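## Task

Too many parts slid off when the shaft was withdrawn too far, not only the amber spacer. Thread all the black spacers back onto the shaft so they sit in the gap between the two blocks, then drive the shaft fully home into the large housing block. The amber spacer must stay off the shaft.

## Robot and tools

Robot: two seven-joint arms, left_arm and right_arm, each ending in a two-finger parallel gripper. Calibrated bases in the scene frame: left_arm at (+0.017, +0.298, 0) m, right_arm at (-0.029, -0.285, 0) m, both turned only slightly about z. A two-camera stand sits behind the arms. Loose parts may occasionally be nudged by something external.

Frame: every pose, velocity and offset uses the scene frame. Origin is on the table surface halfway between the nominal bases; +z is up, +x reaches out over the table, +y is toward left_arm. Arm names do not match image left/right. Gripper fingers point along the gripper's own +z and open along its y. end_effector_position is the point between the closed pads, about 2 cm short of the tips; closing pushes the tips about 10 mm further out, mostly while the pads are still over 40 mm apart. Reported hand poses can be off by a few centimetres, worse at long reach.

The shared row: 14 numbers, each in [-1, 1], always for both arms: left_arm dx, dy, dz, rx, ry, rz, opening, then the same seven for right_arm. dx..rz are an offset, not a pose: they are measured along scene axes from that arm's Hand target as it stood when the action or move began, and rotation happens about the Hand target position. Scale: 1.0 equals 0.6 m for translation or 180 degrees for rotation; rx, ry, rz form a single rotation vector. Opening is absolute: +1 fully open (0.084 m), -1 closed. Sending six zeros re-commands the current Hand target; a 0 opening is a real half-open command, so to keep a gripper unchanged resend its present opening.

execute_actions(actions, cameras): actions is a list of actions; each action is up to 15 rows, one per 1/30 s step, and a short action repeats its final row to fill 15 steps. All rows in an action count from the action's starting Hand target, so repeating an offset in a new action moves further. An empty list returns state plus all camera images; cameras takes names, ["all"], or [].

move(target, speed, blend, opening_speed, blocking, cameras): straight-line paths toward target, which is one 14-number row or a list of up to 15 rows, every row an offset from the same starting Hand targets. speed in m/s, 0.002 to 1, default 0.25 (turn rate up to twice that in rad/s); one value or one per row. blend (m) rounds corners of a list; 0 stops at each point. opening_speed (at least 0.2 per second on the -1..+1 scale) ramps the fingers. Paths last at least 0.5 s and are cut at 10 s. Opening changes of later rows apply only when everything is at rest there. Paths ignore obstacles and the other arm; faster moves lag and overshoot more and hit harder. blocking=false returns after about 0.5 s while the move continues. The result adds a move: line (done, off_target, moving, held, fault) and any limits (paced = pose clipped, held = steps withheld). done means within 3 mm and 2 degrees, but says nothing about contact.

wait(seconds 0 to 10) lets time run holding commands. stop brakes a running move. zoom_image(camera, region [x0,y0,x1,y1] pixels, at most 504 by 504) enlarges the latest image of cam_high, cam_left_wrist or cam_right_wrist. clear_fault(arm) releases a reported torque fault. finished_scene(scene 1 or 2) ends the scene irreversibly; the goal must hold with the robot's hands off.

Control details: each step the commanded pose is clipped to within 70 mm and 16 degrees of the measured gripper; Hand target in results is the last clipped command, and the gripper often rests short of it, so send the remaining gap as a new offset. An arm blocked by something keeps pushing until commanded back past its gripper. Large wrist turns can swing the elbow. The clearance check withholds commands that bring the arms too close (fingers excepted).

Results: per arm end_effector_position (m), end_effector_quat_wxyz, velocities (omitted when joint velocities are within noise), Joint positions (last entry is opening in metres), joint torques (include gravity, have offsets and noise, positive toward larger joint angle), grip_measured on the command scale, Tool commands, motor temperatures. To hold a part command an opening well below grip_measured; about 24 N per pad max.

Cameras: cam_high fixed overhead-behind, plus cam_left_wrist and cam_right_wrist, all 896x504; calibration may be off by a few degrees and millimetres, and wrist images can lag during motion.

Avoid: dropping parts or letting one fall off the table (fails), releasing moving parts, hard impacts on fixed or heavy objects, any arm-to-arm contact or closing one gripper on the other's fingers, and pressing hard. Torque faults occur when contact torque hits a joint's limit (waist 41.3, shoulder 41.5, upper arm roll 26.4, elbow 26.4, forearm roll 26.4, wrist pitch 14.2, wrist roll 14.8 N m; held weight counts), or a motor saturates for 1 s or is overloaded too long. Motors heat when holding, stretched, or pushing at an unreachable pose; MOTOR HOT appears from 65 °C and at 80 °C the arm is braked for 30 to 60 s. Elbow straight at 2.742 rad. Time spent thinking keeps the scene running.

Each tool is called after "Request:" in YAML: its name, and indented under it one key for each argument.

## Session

Request:
execute_actions:
  actions: []

Request:
zoom_image:
  camera: "cam_high"
  region: [300, 200, 600, 450]

Scene clock: 0.00 s.
left_arm: end_effector_position=(+0.3701, -0.0884, +0.1975) grip_measured=+1.00 end_effector_quat_wxyz=(-0.219, +0.662, +0.231, +0.679) | right_arm: end_effector_position=(+0.5655, -0.3559, +0.2406) grip_measured=+1.00 end_effector_quat_wxyz=(+0.082, +0.695, +0.714, +0.025)
Joint positions: left_arm=[-1.038 0.736 -0.338 1.441 1.415 2.01 -2.508 0.084] | right_arm=[-0.157 0.301 0.094 1.492 -0.106 1.035 -1.643 0.084]
Joint velocities: within noise
Joint torques (N m): no reading
Motor temperatures (°C): left_arm=[33 42 45 42 41 39 38] | right_arm=[36 37 38 38 35 35 37]
Hand target: left_arm +0.3701, -0.0884, +0.1975; -0.219, +0.662, +0.231, +0.679 | right_arm +0.5655, -0.3559, +0.2406; +0.082, +0.695, +0.714, +0.025
Tool commands: left_gripper/opening=+1.0 right_gripper/opening=+1.0
camera_calibration:
cam_left_wrist: T_world_to_cam=[[0.607468, -0.794342, -0.0018219, -0.259092], [-0.00247163, 0.000403426, -0.999997, 0.258959], [0.79434, 0.607471, -0.00171825, -0.109571], [0, 0, 0, 1]] pos_world=[0.245066, -0.139351, 0.258297]
cam_right_wrist: T_world_to_cam=[[0.986336, 0.0512758, 0.156564, -0.544812], [0.0372239, -0.995118, 0.0914022, -0.330946], [0.160486, -0.0843254, -0.983429, 0.249343], [0, 0, 0, 1]] pos_world=[0.50967, -0.280369, 0.360758]

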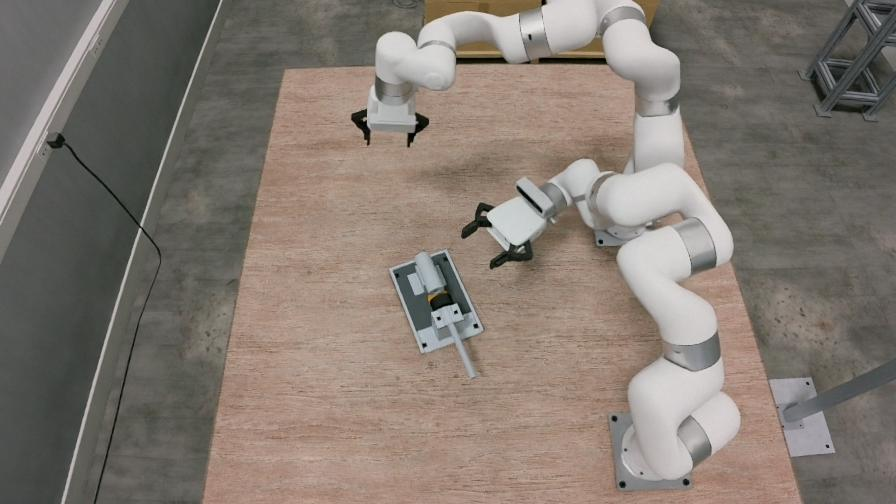

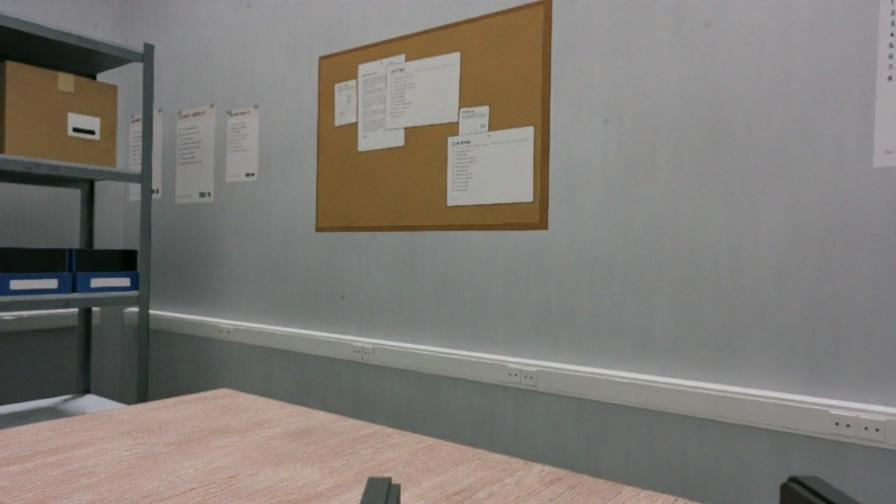

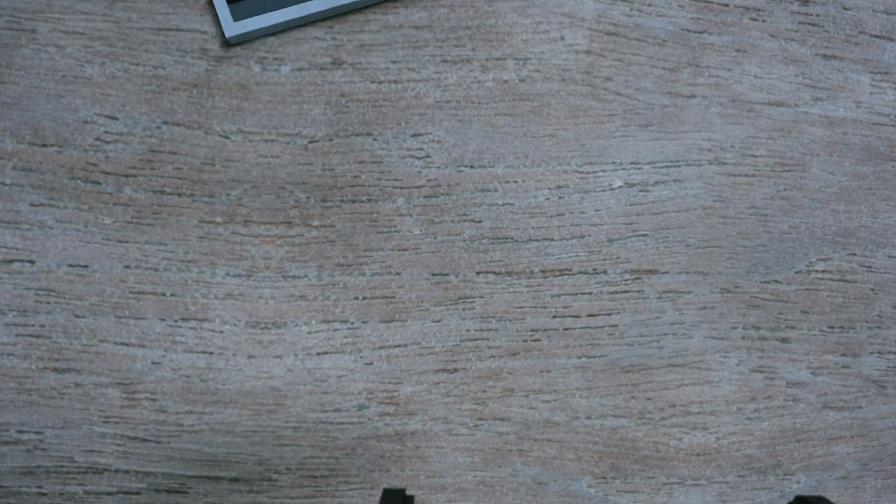

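Scaled by 1.680 from the camera's 896x504 image, which has a finer 1280x720 frame.

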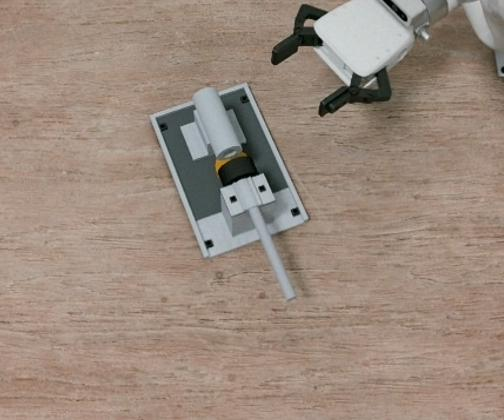

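Request:
zoom_image:
  camera: "cam_high"
  region: [380, 240, 490, 380]

Scaled by 3.600 from the camera's 896x504 image, which has a finer 1280x720 frame.

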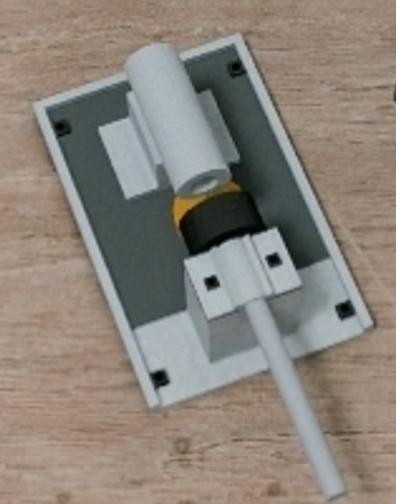

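Request:
move:
  target:
    - [-0.03, 0.35, 0.25, 0,0,0, -0.2, 0,0,0,0,0,0,-0.2]
    - [0.0, 0.5, 0.25, 0.1199,0.371,-0.538, -0.2, 0,0,0,0,0,0,-0.2]
  speed: [0.25,0.5]
  blend: [0.05,0]
  cameras: ["all"]

Scene clock: 46.30 s.
left_arm: end_effector_position=(+0.3701, +0.2116, +0.3475) grip_measured=-0.21 end_effector_quat_wxyz=(+0.150, +0.788, -0.559, +0.211) | right_arm: end_effector_position=(+0.5655, -0.3559, +0.2406) grip_measured=-0.21 end_effector_quat_wxyz=(+0.082, +0.695, +0.714, +0.025)
Joint positions: left_arm=[-1.429 -1.274 0.853 0.847 0.645 1.368 0.396 0.035] | right_arm=[-0.157 0.301 0.094 1.492 -0.106 1.035 -1.643 0.035]
Joint torques (N m): left_arm=[-0.57 8.94 -12.04 11.98 -0.61 -1.81 0.19] | right_arm=[0.41 -19.41 0.69 20.58 -0.05 -1.81 0.05]
Hand target: left_arm +0.3701, +0.2116, +0.3475; +0.150, +0.788, -0.559, +0.211 | right_arm +0.5655, -0.3559, +0.2406; +0.082, +0.695, +0.714, +0.025
Off the commanded pose: left_arm 0.000 m, 0 deg | right_arm 0.000 m, 0 deg.
move: done; blend cut to 0 m at target 1
camera_calibration:
cam_left_wrist: T_world_to_cam=[[-0.949781, -0.312479, -0.0165434, 0.458891], [-0.265855, 0.833691, -0.484025, 0.150655], [0.16504, -0.455319, -0.874898, 0.46967], [0, 0, 0, 1]] pos_world=[0.398384, 0.231643, 0.491426]
cam_right_wrist: T_world_to_cam=[[0.986336, 0.0512758, 0.156564, -0.544812], [0.0372239, -0.995118, 0.0914022, -0.330946], [0.160486, -0.0843254, -0.983429, 0.249343], [0, 0, 0, 1]] pos_world=[0.50967, -0.280369, 0.360758]

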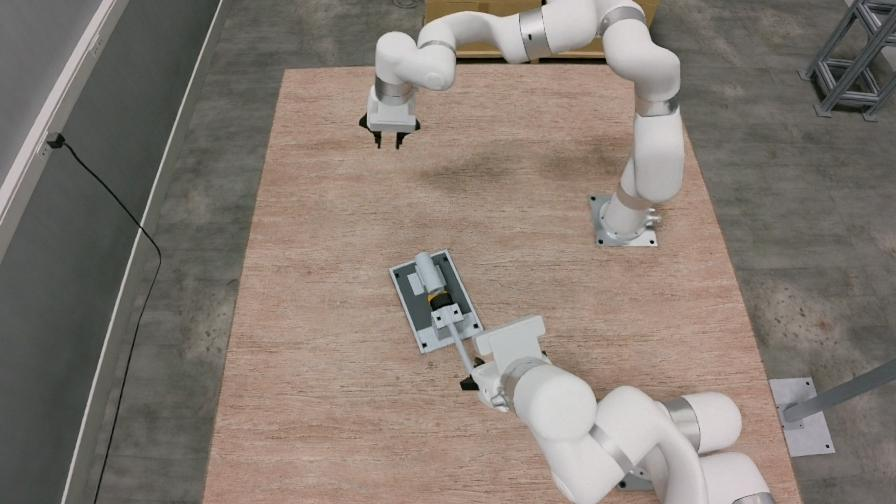

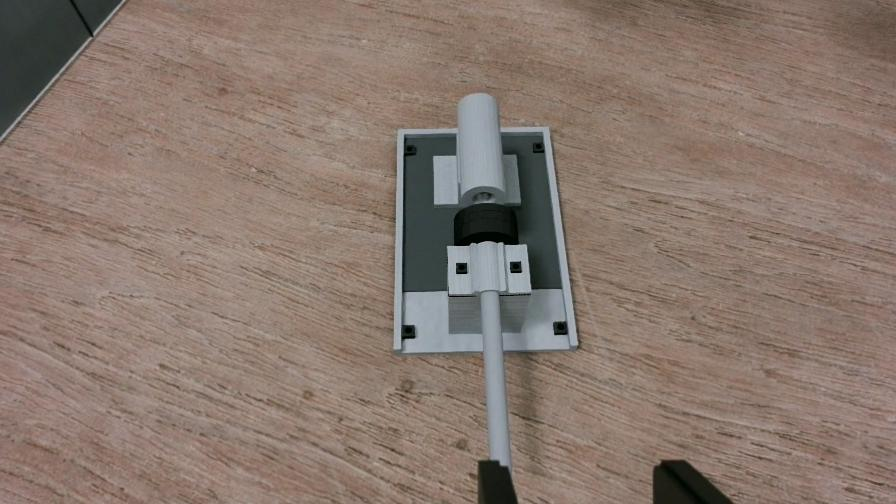

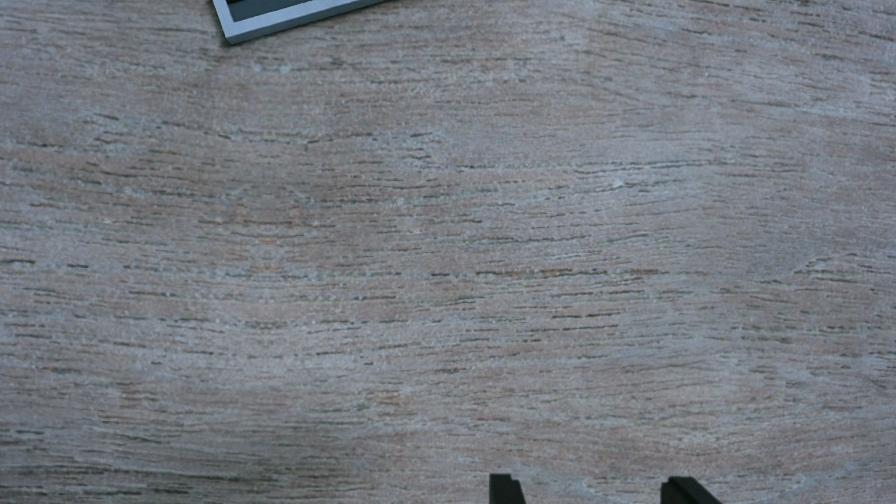

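Request:
zoom_image:
  camera: "cam_left_wrist"
  region: [420, 80, 570, 280]

Scaled by 2.520 from the camera's 896x504 image, which has a finer 1280x720 frame.

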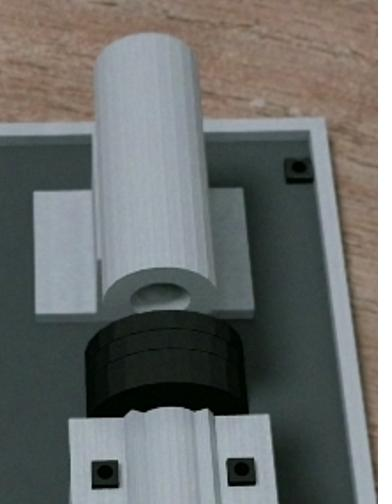

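Request:
move:
  target:
    - [0,0,0,0,0,0,-0.2, -0.2717,0.498,0,0.0522,0.0261,-0.4003,-0.2]
  speed: 0.35
  cameras: ["all"]

Request:
zoom_image:
  camera: "cam_right_wrist"
  region: [300, 150, 650, 400]

Scene clock: 62.87 s.
left_arm: end_effector_position=(+0.3701, +0.2116, +0.3475) grip_measured=-0.21 end_effector_quat_wxyz=(+0.150, +0.788, -0.559, +0.211) | right_arm: end_effector_position=(+0.4025, -0.0571, +0.2406) grip_measured=-0.21 end_effector_quat_wxyz=(+0.000, +0.986, +0.168, +0.001)
Joint positions: left_arm=[-1.429 -1.274 0.853 0.847 0.645 1.368 0.396 0.035] | right_arm=[0.222 0.05 0.292 1.21 -0.016 1.161 0.16 0.035]
Joint torques (N m): left_arm=[-0.61 8.84 -12.07 12.02 -0.67 -1.8 0.01] | right_arm=[1.38 -14.6 0.68 20.8 -0.33 -1.59 0.26]
Hand target: left_arm +0.3701, +0.2116, +0.3475; +0.150, +0.788, -0.559, +0.211 | right_arm +0.4025, -0.0571, +0.2406; +0.000, +0.986, +0.168, +0.001
Off the commanded pose: left_arm 0.000 m, 0 deg | right_arm 0.000 m, 0 deg.
move: done
camera_calibration:
cam_left_wrist: T_world_to_cam=[[-0.949789, -0.312452, -0.0165594, 0.458896], [-0.265824, 0.833701, -0.484024, 0.150641], [0.16504, -0.455319, -0.874898, 0.46967], [0, 0, 0, 1]] pos_world=[0.398384, 0.231643, 0.491426]
cam_right_wrist: T_world_to_cam=[[0.347195, -0.937752, 0.00878336, -0.163054], [-0.937788, -0.347148, 0.00649345, 0.422286], [-0.00304011, -0.0104914, -0.99994, 0.374741], [0, 0, 0, 1]] pos_world=[0.453765, -0.00237671, 0.373409]

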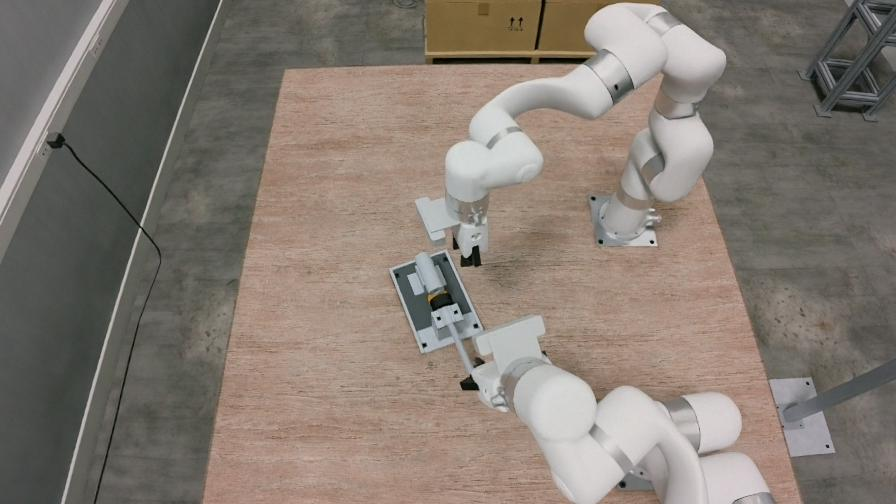

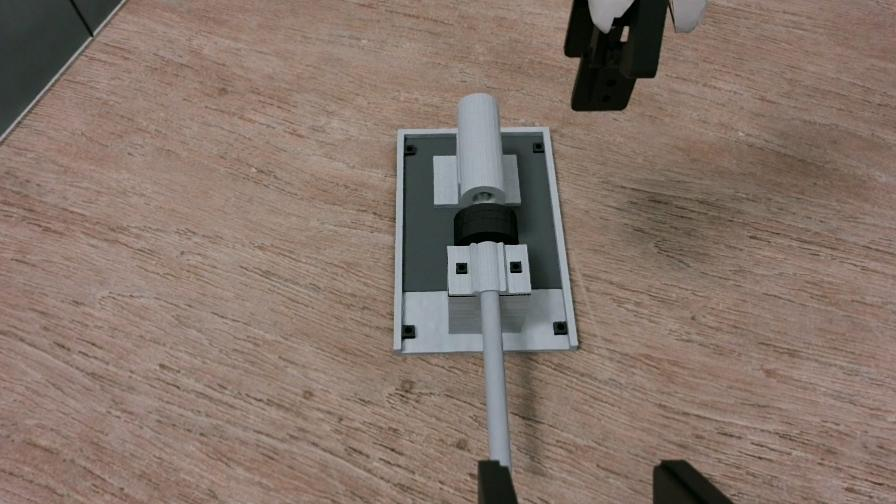

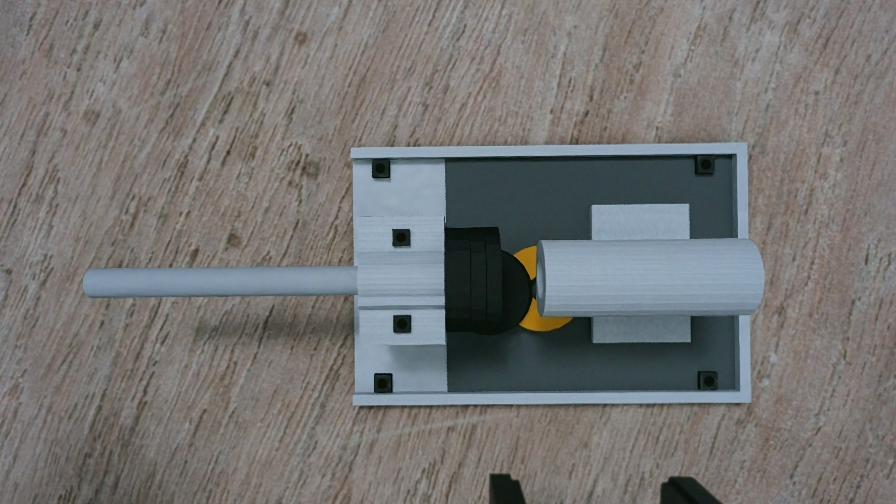

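Scaled by 1.440 from the camera's 896x504 image, which has a finer 1280x720 frame.

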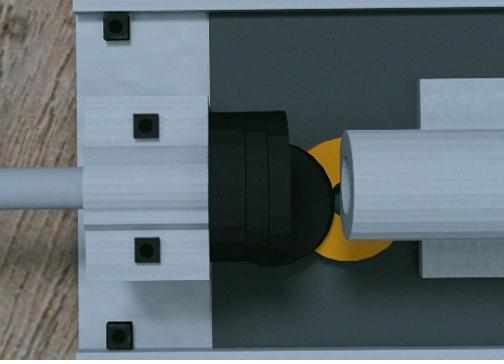

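Request:
zoom_image:
  camera: "cam_right_wrist"
  region: [430, 210, 570, 350]

Request:
zoom_image:
  camera: "cam_left_wrist"
  region: [440, 180, 540, 260]

Scaled by 3.600 from the camera's 896x504 image, which has a finer 1280x720 frame.

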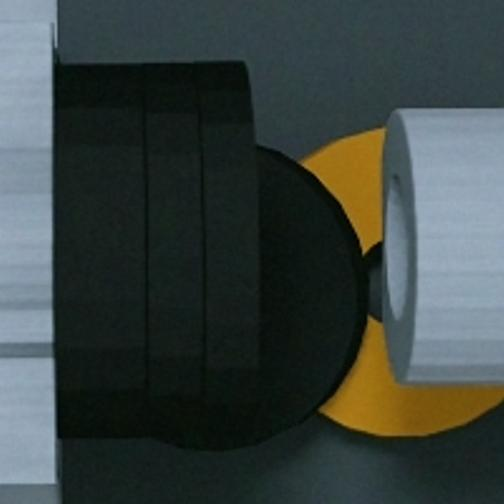

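Scaled by 5.040 from the camera's 896x504 image, which has a finer 1280x720 frame.

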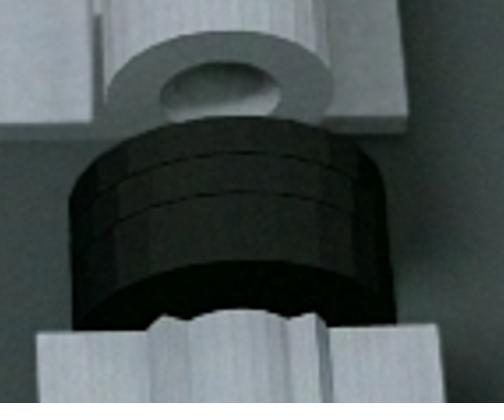

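Request:
move:
  target:
    - [0,0,0,0,0,0,-0.2, -0.1375,-0.0917,-0.2417,0.0895,-0.2335,0.009,-0.2]
  speed: 0.3
  cameras: ["all"]

Request:
zoom_image:
  camera: "cam_right_wrist"
  region: [300, 100, 600, 350]

Scene clock: 114.87 s.
left_arm: end_effector_position=(+0.3701, +0.2116, +0.3475) grip_measured=-0.21 end_effector_quat_wxyz=(+0.150, +0.788, -0.559, +0.211) | right_arm: end_effector_position=(+0.3200, -0.1121, +0.0956) grip_measured=-0.21 end_effector_quat_wxyz=(-0.075, +0.908, +0.169, +0.376)
Joint positions: left_arm=[-1.429 -1.274 0.853 0.847 0.645 1.368 0.396 0.035] | right_arm=[0.207 0.047 0.405 0.094 0.238 -0.741 -0.029 0.035]
Joint torques (N m): left_arm=[-0.51 8.79 -12.25 12.02 -0.61 -1.71 0.1] | right_arm=[1.31 -8.17 0.74 9.45 -0.11 -2.59 -0.1]
Hand target: left_arm +0.3701, +0.2116, +0.3475; +0.150, +0.788, -0.559, +0.211 | right_arm +0.3200, -0.1121, +0.0956; -0.075, +0.908, +0.169, +0.376
Off the commanded pose: left_arm 0.000 m, 0 deg | right_arm 0.000 m, 0 deg.
move: done
camera_calibration:
cam_left_wrist: T_world_to_cam=[[-0.949789, -0.312452, -0.0165594, 0.458896], [-0.265824, 0.833701, -0.484024, 0.150641], [0.16504, -0.455319, -0.874898, 0.46967], [0, 0, 0, 1]] pos_world=[0.398384, 0.231643, 0.491426]
cam_right_wrist: T_world_to_cam=[[0.368355, -0.929644, 0.00876708, -0.19059], [-0.659206, -0.267825, -0.702651, 0.314396], [0.655563, 0.253045, -0.711481, 0.0201198], [0, 0, 0, 1]] pos_world=[0.264267, -0.0980687, 0.236896]

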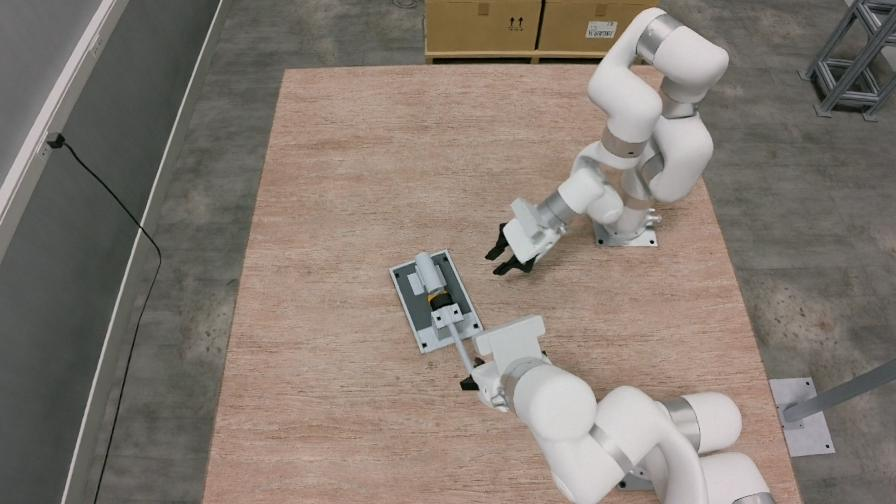

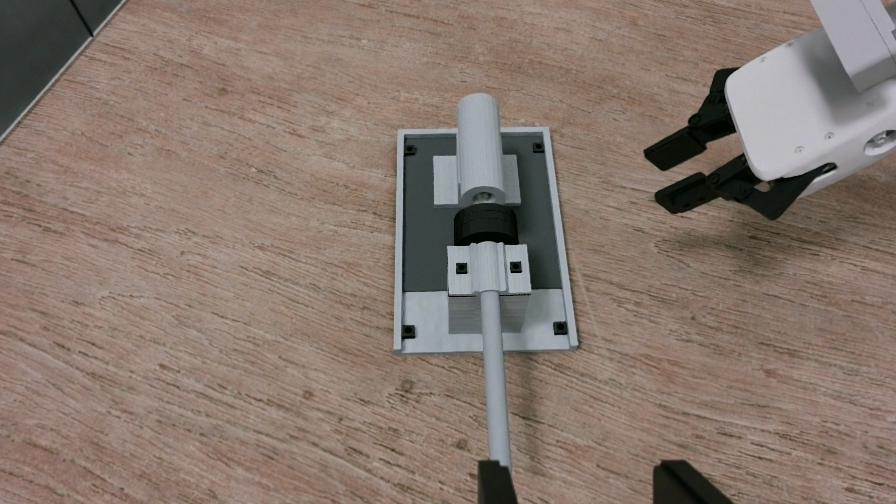

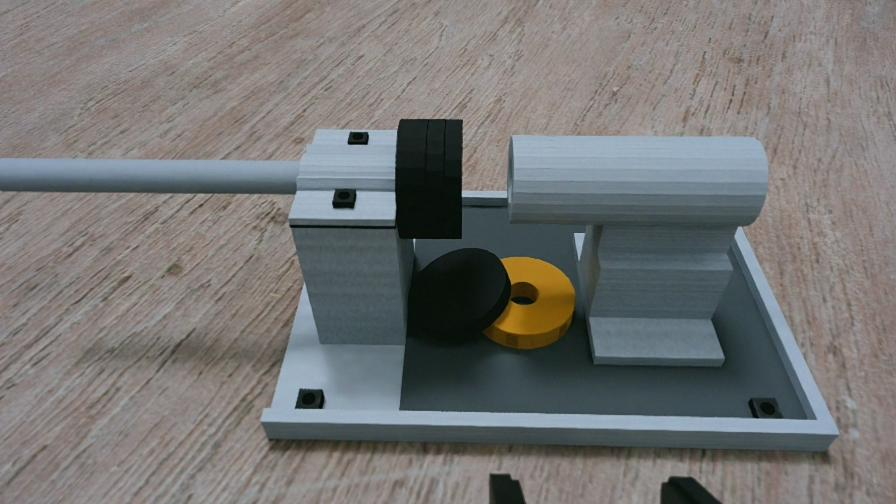

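Scaled by 1.680 from the camera's 896x504 image, which has a finer 1280x720 frame.

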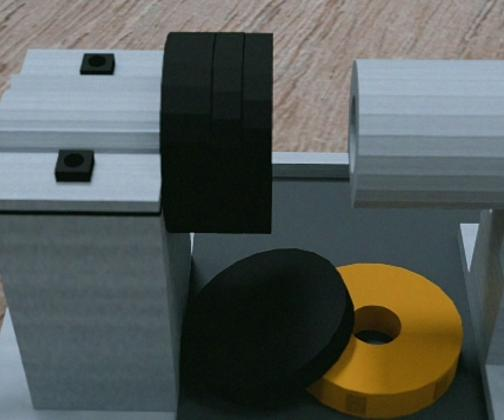

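Request:
zoom_image:
  camera: "cam_left_wrist"
  region: [620, 40, 780, 240]

Scaled by 2.520 from the camera's 896x504 image, which has a finer 1280x720 frame.

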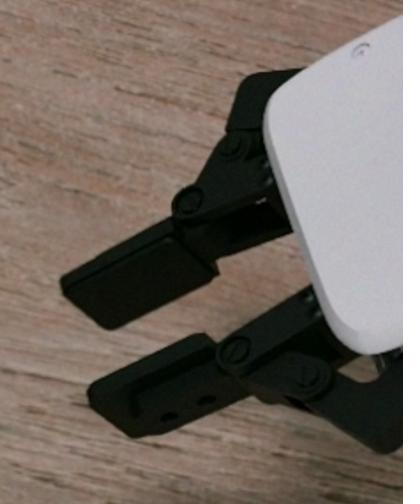

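Request:
zoom_image:
  camera: "cam_right_wrist"
  region: [395, 230, 515, 350]

Request:
zoom_image:
  camera: "cam_right_wrist"
  region: [385, 110, 485, 250]

Scaled by 4.200 from the camera's 896x504 image, which has a finer 1280x720 frame.

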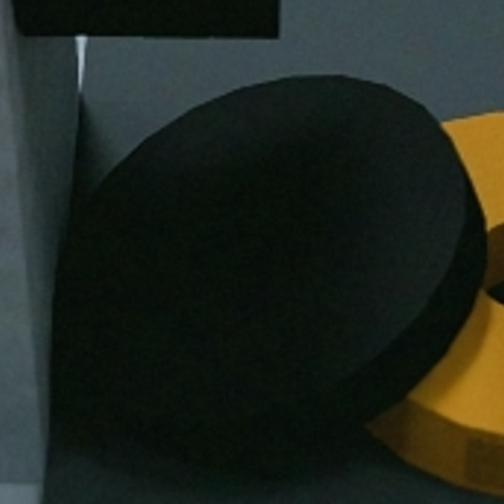

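Scaled by 3.600 from the camera's 896x504 image, which has a finer 1280x720 frame.

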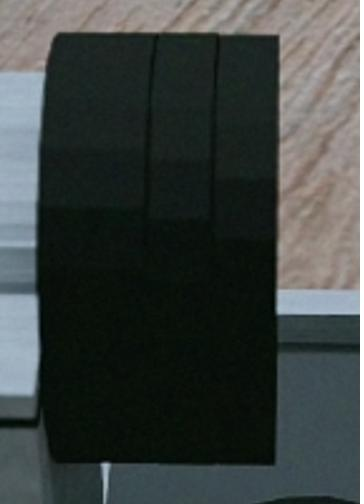

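Request:
zoom_image:
  camera: "cam_right_wrist"
  region: [470, 404, 720, 504]

Scaled by 2.016 from the camera's 896x504 image, which has a finer 1280x720 frame.

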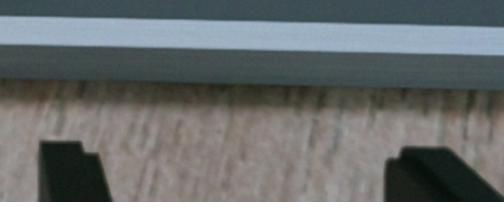

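Request:
move:
  target:
    - [0,0,0,0,0,0,-0.2, 0.1325,0.0843,-0.05,-0.0227,-0.0677,0.0321,-0.38]
  speed: 0.2
  cameras: ["cam_right_wrist","cam_left_wrist"]

Request:
zoom_image:
  camera: "cam_right_wrist"
  region: [400, 254, 700, 504]

Request:
zoom_image:
  camera: "cam_left_wrist"
  region: [400, 80, 700, 330]

Scene clock: 481.20 s.
left_arm: end_effector_position=(+0.3701, +0.2116, +0.3475) grip_measured=-0.21 end_effector_quat_wxyz=(+0.150, +0.788, -0.559, +0.211) | right_arm: end_effector_position=(+0.3995, -0.0615, +0.0656) grip_measured=-0.40 end_effector_quat_wxyz=(-0.043, +0.856, +0.234, +0.460)
Joint positions: left_arm=[-1.429 -1.274 0.853 0.847 0.645 1.368 0.396 0.035] | right_arm=[0.301 0.549 0.339 0.439 0.308 -1.086 -0.346 0.027]
Joint torques (N m): left_arm=[-0.24 8.66 -12.28 11.99 -0.36 -1.81 0.07] | right_arm=[1.32 -13.91 1.59 6.77 -0.67 -2.59 -0.09]
Hand target: left_arm +0.3701, +0.2116, +0.3475; +0.150, +0.788, -0.559, +0.211 | right_arm +0.3995, -0.0615, +0.0656; -0.043, +0.856, +0.234, +0.460
Off the commanded pose: left_arm 0.000 m, 0 deg | right_arm 0.000 m, 0 deg.
move: done
camera_calibration:
cam_left_wrist: T_world_to_cam=[[-0.949789, -0.312452, -0.0165594, 0.458896], [-0.265824, 0.833701, -0.484024, 0.150641], [0.16504, -0.455319, -0.874898, 0.46967], [0, 0, 0, 1]] pos_world=[0.398384, 0.231643, 0.491426]
cam_right_wrist: T_world_to_cam=[[0.442128, -0.882512, 0.160299, -0.209093], [-0.465831, -0.378646, -0.799768, 0.2815], [0.766501, 0.278928, -0.578511, -0.117565], [0, 0, 0, 1]] pos_world=[0.313691, -0.0451461, 0.190639]
Images, in order (width x height): cam_left_wrist 896x504, cam_right_wrist 896x504.

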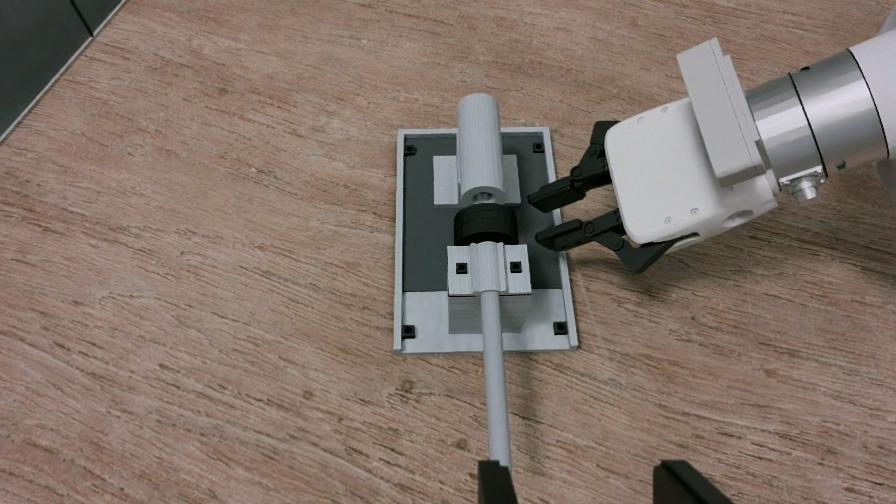

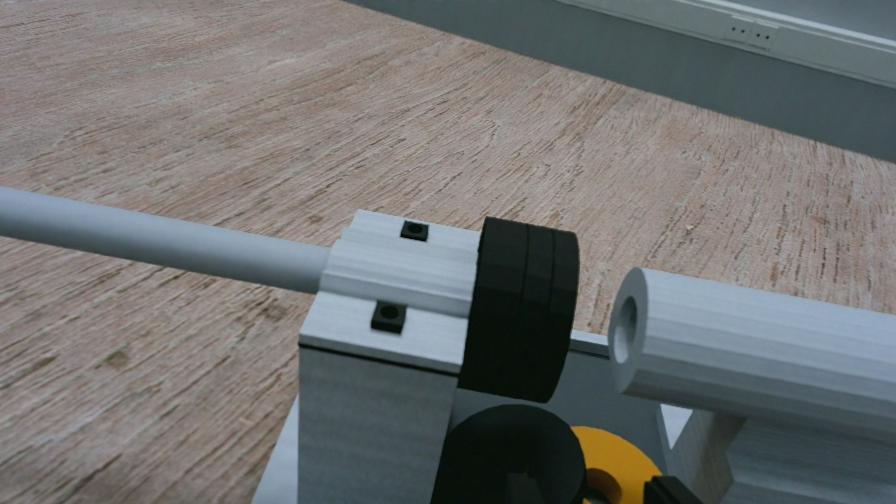

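Scaled by 1.680 from the camera's 896x504 image, which has a finer 1280x720 frame.

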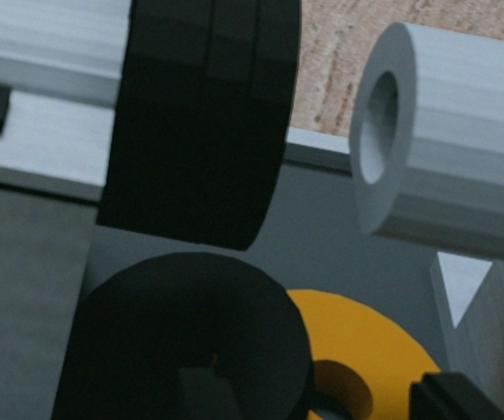

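Scaled by 1.680 from the camera's 896x504 image, which has a finer 1280x720 frame.

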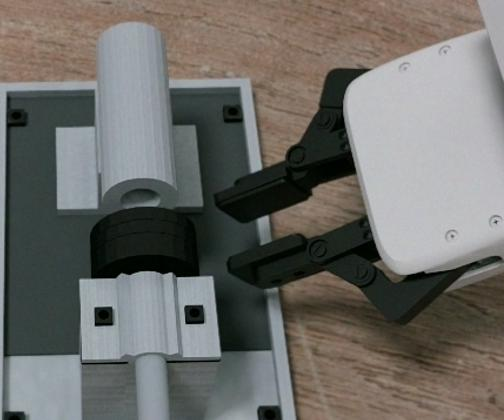

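Request:
zoom_image:
  camera: "cam_right_wrist"
  region: [480, 424, 600, 504]

Request:
zoom_image:
  camera: "cam_right_wrist"
  region: [600, 424, 720, 504]

Scaled by 4.200 from the camera's 896x504 image, which has a finer 1280x720 frame.

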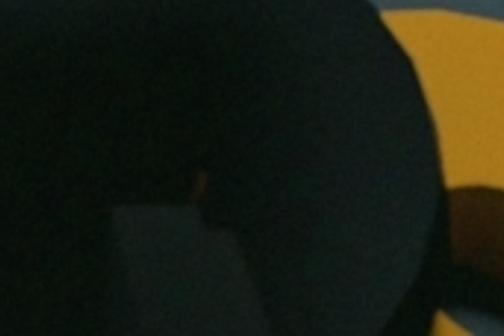

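Scaled by 4.200 from the camera's 896x504 image, which has a finer 1280x720 frame.

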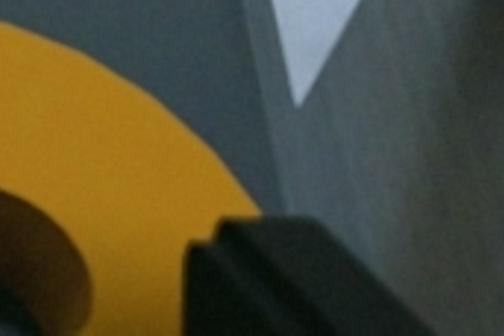

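Request:
move:
  target:
    - [0,0,0,0,0,0,-0.2, 0.0613,0.0190,-0.0392,0,0,0,-0.38]
  speed: 0.06
  cameras: ["cam_right_wrist","cam_left_wrist"]

Request:
zoom_image:
  camera: "cam_right_wrist"
  region: [450, 404, 720, 504]

Request:
zoom_image:
  camera: "cam_left_wrist"
  region: [430, 150, 580, 260]

Scene clock: 515.53 s.
left_arm: end_effector_position=(+0.3701, +0.2116, +0.3475) grip_measured=-0.21 end_effector_quat_wxyz=(+0.150, +0.788, -0.559, +0.211) | right_arm: end_effector_position=(+0.4363, -0.0501, +0.0421) grip_measured=-0.40 end_effector_quat_wxyz=(-0.043, +0.856, +0.234, +0.460)
Joint positions: left_arm=[-1.429 -1.274 0.853 0.847 0.645 1.368 0.396 0.035] | right_arm=[0.301 0.67 0.305 0.592 0.273 -1.054 -0.377 0.027]
Joint torques (N m): left_arm=[-0.2 8.49 -12.32 11.68 -0.34 -1.77 0.18] | right_arm=[1.19 -15.16 1.77 6.93 -0.71 -2.07 -0.05]
Hand target: left_arm +0.3701, +0.2116, +0.3475; +0.150, +0.788, -0.559, +0.211 | right_arm +0.4363, -0.0501, +0.0421; -0.043, +0.856, +0.234, +0.460
Off the commanded pose: left_arm 0.000 m, 0 deg | right_arm 0.000 m, 0 deg.
move: done
camera_calibration:
cam_left_wrist: T_world_to_cam=[[-0.949789, -0.312452, -0.0165594, 0.458896], [-0.265824, 0.833701, -0.484024, 0.150641], [0.16504, -0.455319, -0.874898, 0.46967], [0, 0, 0, 1]] pos_world=[0.398384, 0.231643, 0.491426]
cam_right_wrist: T_world_to_cam=[[0.442128, -0.882512, 0.160299, -0.211447], [-0.465831, -0.378646, -0.799768, 0.284202], [0.766501, 0.278928, -0.578511, -0.162575], [0, 0, 0, 1]] pos_world=[0.350491, -0.0336461, 0.167139]
Images, in order (width x height): cam_left_wrist 896x504, cam_right_wrist 896x504.

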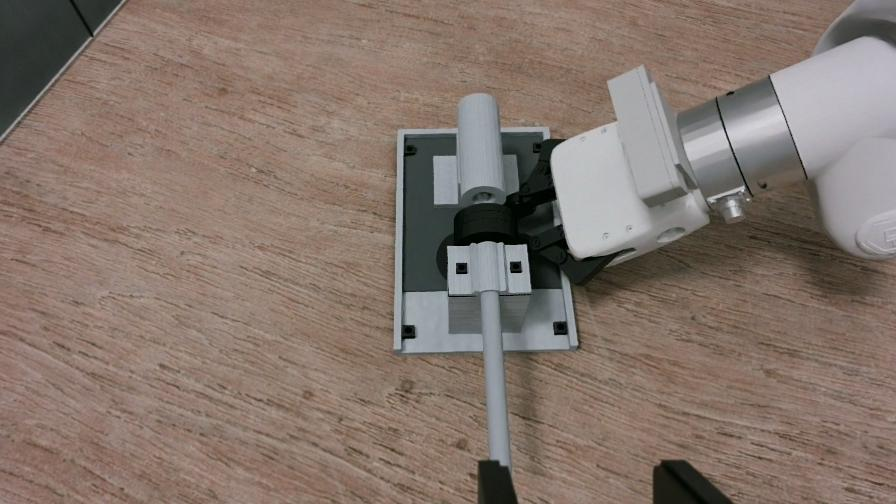

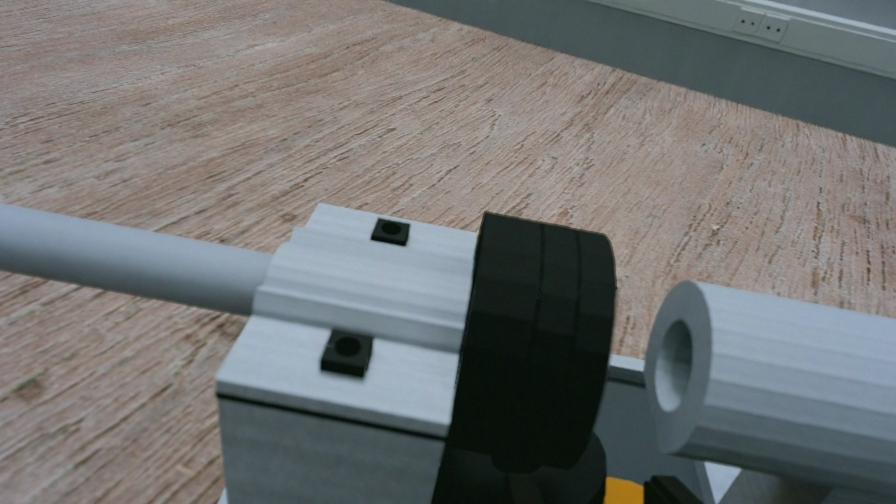

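Scaled by 1.867 from the camera's 896x504 image, which has a finer 1280x720 frame.

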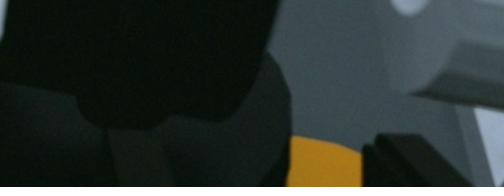

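Scaled by 3.360 from the camera's 896x504 image, which has a finer 1280x720 frame.

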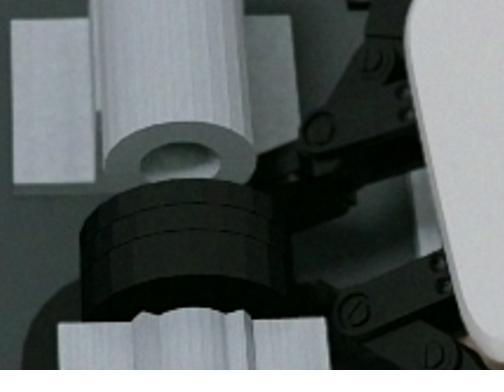

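Request:
move:
  target:
    - [0,0,0,0,0,0,-0.2, -0.0639,-0.0241,0.0478,0,0,0,-0.38]
  speed: 0.1
  cameras: ["cam_right_wrist","cam_left_wrist"]

Request:
zoom_image:
  camera: "cam_right_wrist"
  region: [400, 324, 700, 504]

Request:
zoom_image:
  camera: "cam_left_wrist"
  region: [400, 120, 600, 340]

Scene clock: 528.23 s.
left_arm: end_effector_position=(+0.3701, +0.2116, +0.3475) grip_measured=-0.21 end_effector_quat_wxyz=(+0.150, +0.788, -0.559, +0.211) | right_arm: end_effector_position=(+0.3979, -0.0646, +0.0708) grip_measured=-0.40 end_effector_quat_wxyz=(-0.043, +0.856, +0.234, +0.460)
Joint positions: left_arm=[-1.429 -1.274 0.853 0.847 0.645 1.368 0.396 0.035] | right_arm=[0.294 0.523 0.341 0.422 0.304 -1.076 -0.342 0.027]
Joint torques (N m): left_arm=[-0.09 8.42 -12.26 11.76 -0.34 -1.72 0.19] | right_arm=[-0.45 -14.64 2.09 6.27 -0.27 -2.39 0.36]
Hand target: left_arm +0.3701, +0.2116, +0.3475; +0.150, +0.788, -0.559, +0.211 | right_arm +0.3979, -0.0646, +0.0708; -0.043, +0.856, +0.234, +0.460
Off the commanded pose: left_arm 0.000 m, 0 deg | right_arm 0.000 m, 0 deg.
move: done
camera_calibration:
cam_left_wrist: T_world_to_cam=[[-0.949789, -0.312452, -0.0165594, 0.458896], [-0.265824, 0.833701, -0.484024, 0.150641], [0.16504, -0.455319, -0.874898, 0.46967], [0, 0, 0, 1]] pos_world=[0.398384, 0.231643, 0.491426]
cam_right_wrist: T_world_to_cam=[[0.44212, -0.882524, 0.160255, -0.2119], [-0.465913, -0.37863, -0.799728, 0.283843], [0.766456, 0.278911, -0.578579, -0.112543], [0, 0, 0, 1]] pos_world=[0.312191, -0.0481461, 0.19584]
Images, in order (width x height): cam_left_wrist 896x504, cam_right_wrist 896x504.

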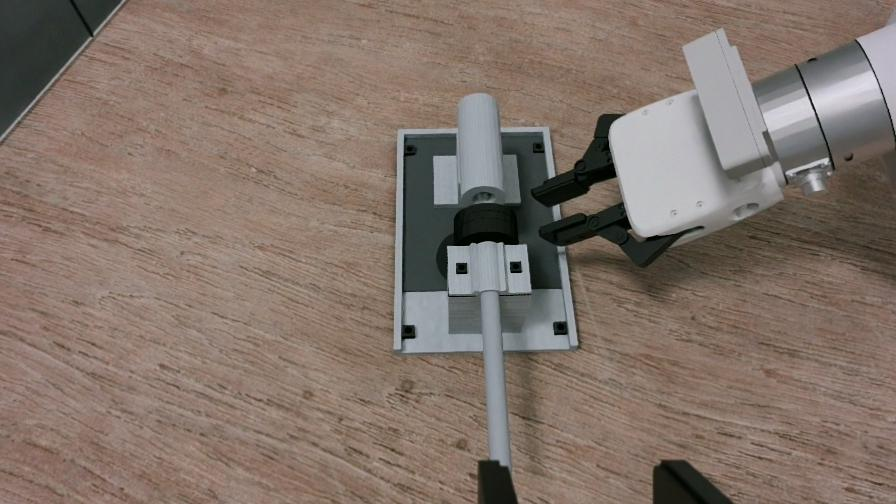

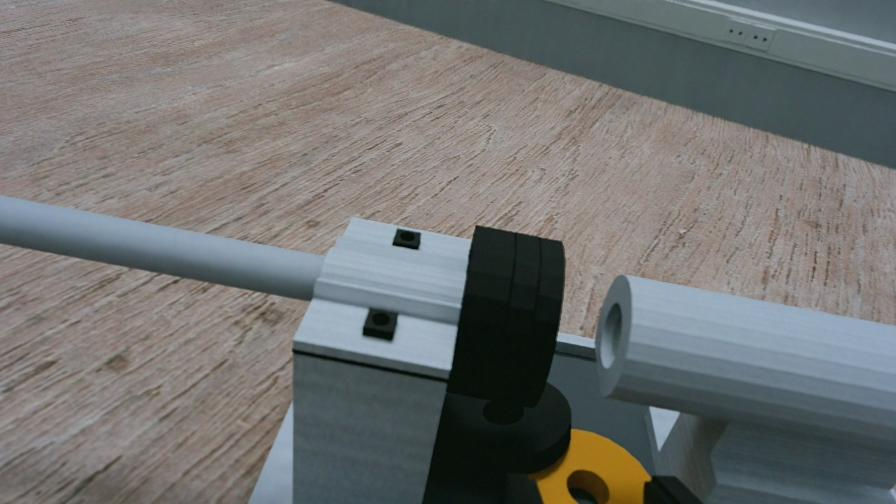

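Scaled by 1.680 from the camera's 896x504 image, which has a finer 1280x720 frame.

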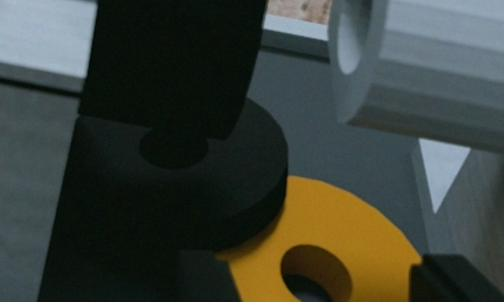

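Scaled by 2.291 from the camera's 896x504 image, which has a finer 1280x720 frame.

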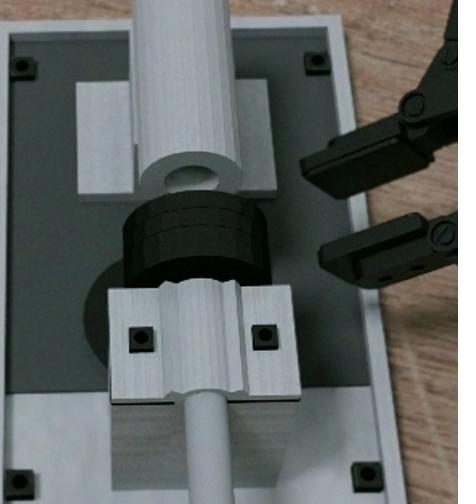

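Request:
move:
  target:
    - [0,0,0,0,0,0,-0.2, -0.0428,-0.0192,-0.0395,0.0656,-0.0215,0.0554,-0.98]
    - [0,0,0,0,0,0,-0.2, 0.018,0.0245,-0.076,0.0656,-0.0215,0.0554,-0.98]
  speed: 0.08
  cameras: ["cam_right_wrist","cam_left_wrist"]

Request:
zoom_image:
  camera: "cam_right_wrist"
  region: [400, 254, 700, 504]

Request:
zoom_image:
  camera: "cam_left_wrist"
  region: [420, 130, 620, 340]

Scene clock: 623.27 s.
left_arm: end_effector_position=(+0.3701, +0.2116, +0.3475) grip_measured=-0.21 end_effector_quat_wxyz=(+0.150, +0.788, -0.559, +0.211) | right_arm: end_effector_position=(+0.4098, -0.0538, +0.0418) grip_measured=-1.00 end_effector_quat_wxyz=(-0.163, +0.794, +0.252, +0.529)
Joint positions: left_arm=[-1.429 -1.274 0.853 0.847 0.645 1.368 0.396 0.035] | right_arm=[0.135 0.875 0.25 0.569 -0.227 -1.401 -0.28 0]
Joint torques (N m): left_arm=[0 8.34 -12.36 11.69 -0.37 -1.76 0.11] | right_arm=[0.05 -15.25 2.38 2.74 -0.46 -2.53 0.1]
Hand target: left_arm +0.3701, +0.2116, +0.3475; +0.150, +0.788, -0.559, +0.211 | right_arm +0.4098, -0.0538, +0.0418; -0.163, +0.794, +0.252, +0.529 (not the last commanded pose)
Tool commands: left_gripper/opening=-0.2 right_gripper/opening=-0.98
Off the commanded pose: left_arm 0.000 m, 0 deg | right_arm 0.017 m, 3 deg.
TORQUE FAULT: the external load on joint 6 (wrist pitch) of the right arm reached its load limit, and that arm stopped. The contact can be on any part of that arm beyond that joint, not only on its tool. A torque fault puts only its own arm into a fault stop. That arm's remaining commands of this call were not run. The hold on joint 6 (wrist pitch) of that arm was moved back by the arm itself, up to 3 degrees, as the stop began. That arm is still stopped at the end of this call. While its stop runs, that arm, its gripper or tool too, takes no new command.
CLEAR FAULT: the right arm stays stopped (state 4) until you call clear_fault(arm="right_arm").
End effector pose when the fault began: right_arm: position (+0.4062, -0.0520, +0.0287), quat_wxyz (-0.163, +0.806, +0.260, +0.507)
Joint positions when the fault began: right_arm=[0.135 0.875 0.249 0.568 -0.227 -1.349 -0.28 0]
move: fault (right_arm)
camera_calibration:
cam_left_wrist: T_world_to_cam=[[-0.949789, -0.312452, -0.0165594, 0.458896], [-0.265824, 0.833701, -0.484024, 0.150641], [0.16504, -0.455319, -0.874898, 0.46967], [0, 0, 0, 1]] pos_world=[0.398384, 0.231643, 0.491426]
cam_right_wrist: T_world_to_cam=[[0.571958, -0.819866, 0.0261494, -0.247277], [-0.309725, -0.24537, -0.918621, 0.218373], [0.759562, 0.517313, -0.394274, -0.133476], [0, 0, 0, 1]] pos_world=[0.310451, -0.0801024, 0.154442]
Images, in order (width x height): cam_left_wrist 896x504, cam_right_wrist 896x504.

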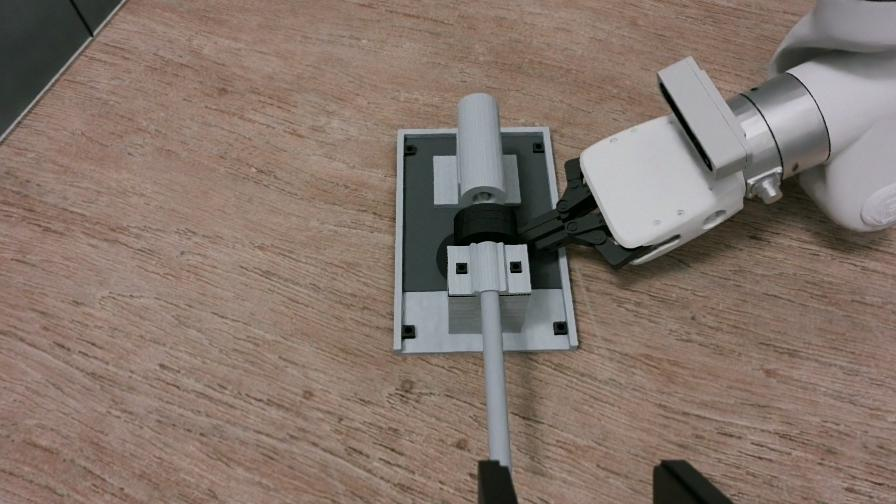

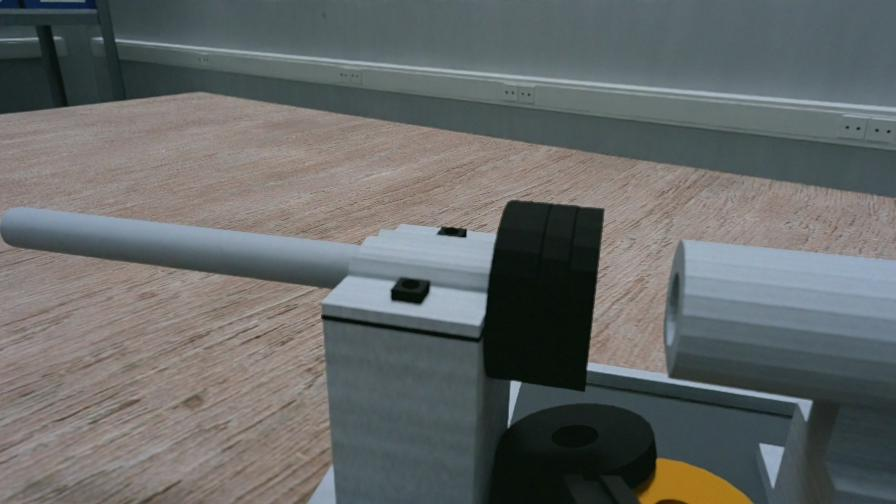

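Scaled by 1.680 from the camera's 896x504 image, which has a finer 1280x720 frame.

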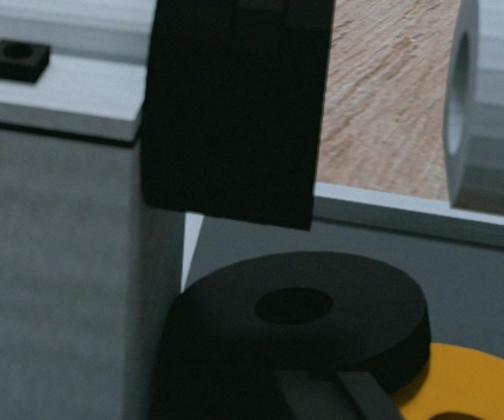

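Scaled by 2.400 from the camera's 896x504 image, which has a finer 1280x720 frame.

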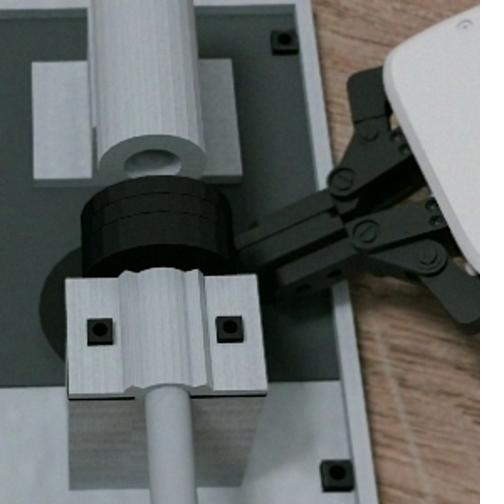

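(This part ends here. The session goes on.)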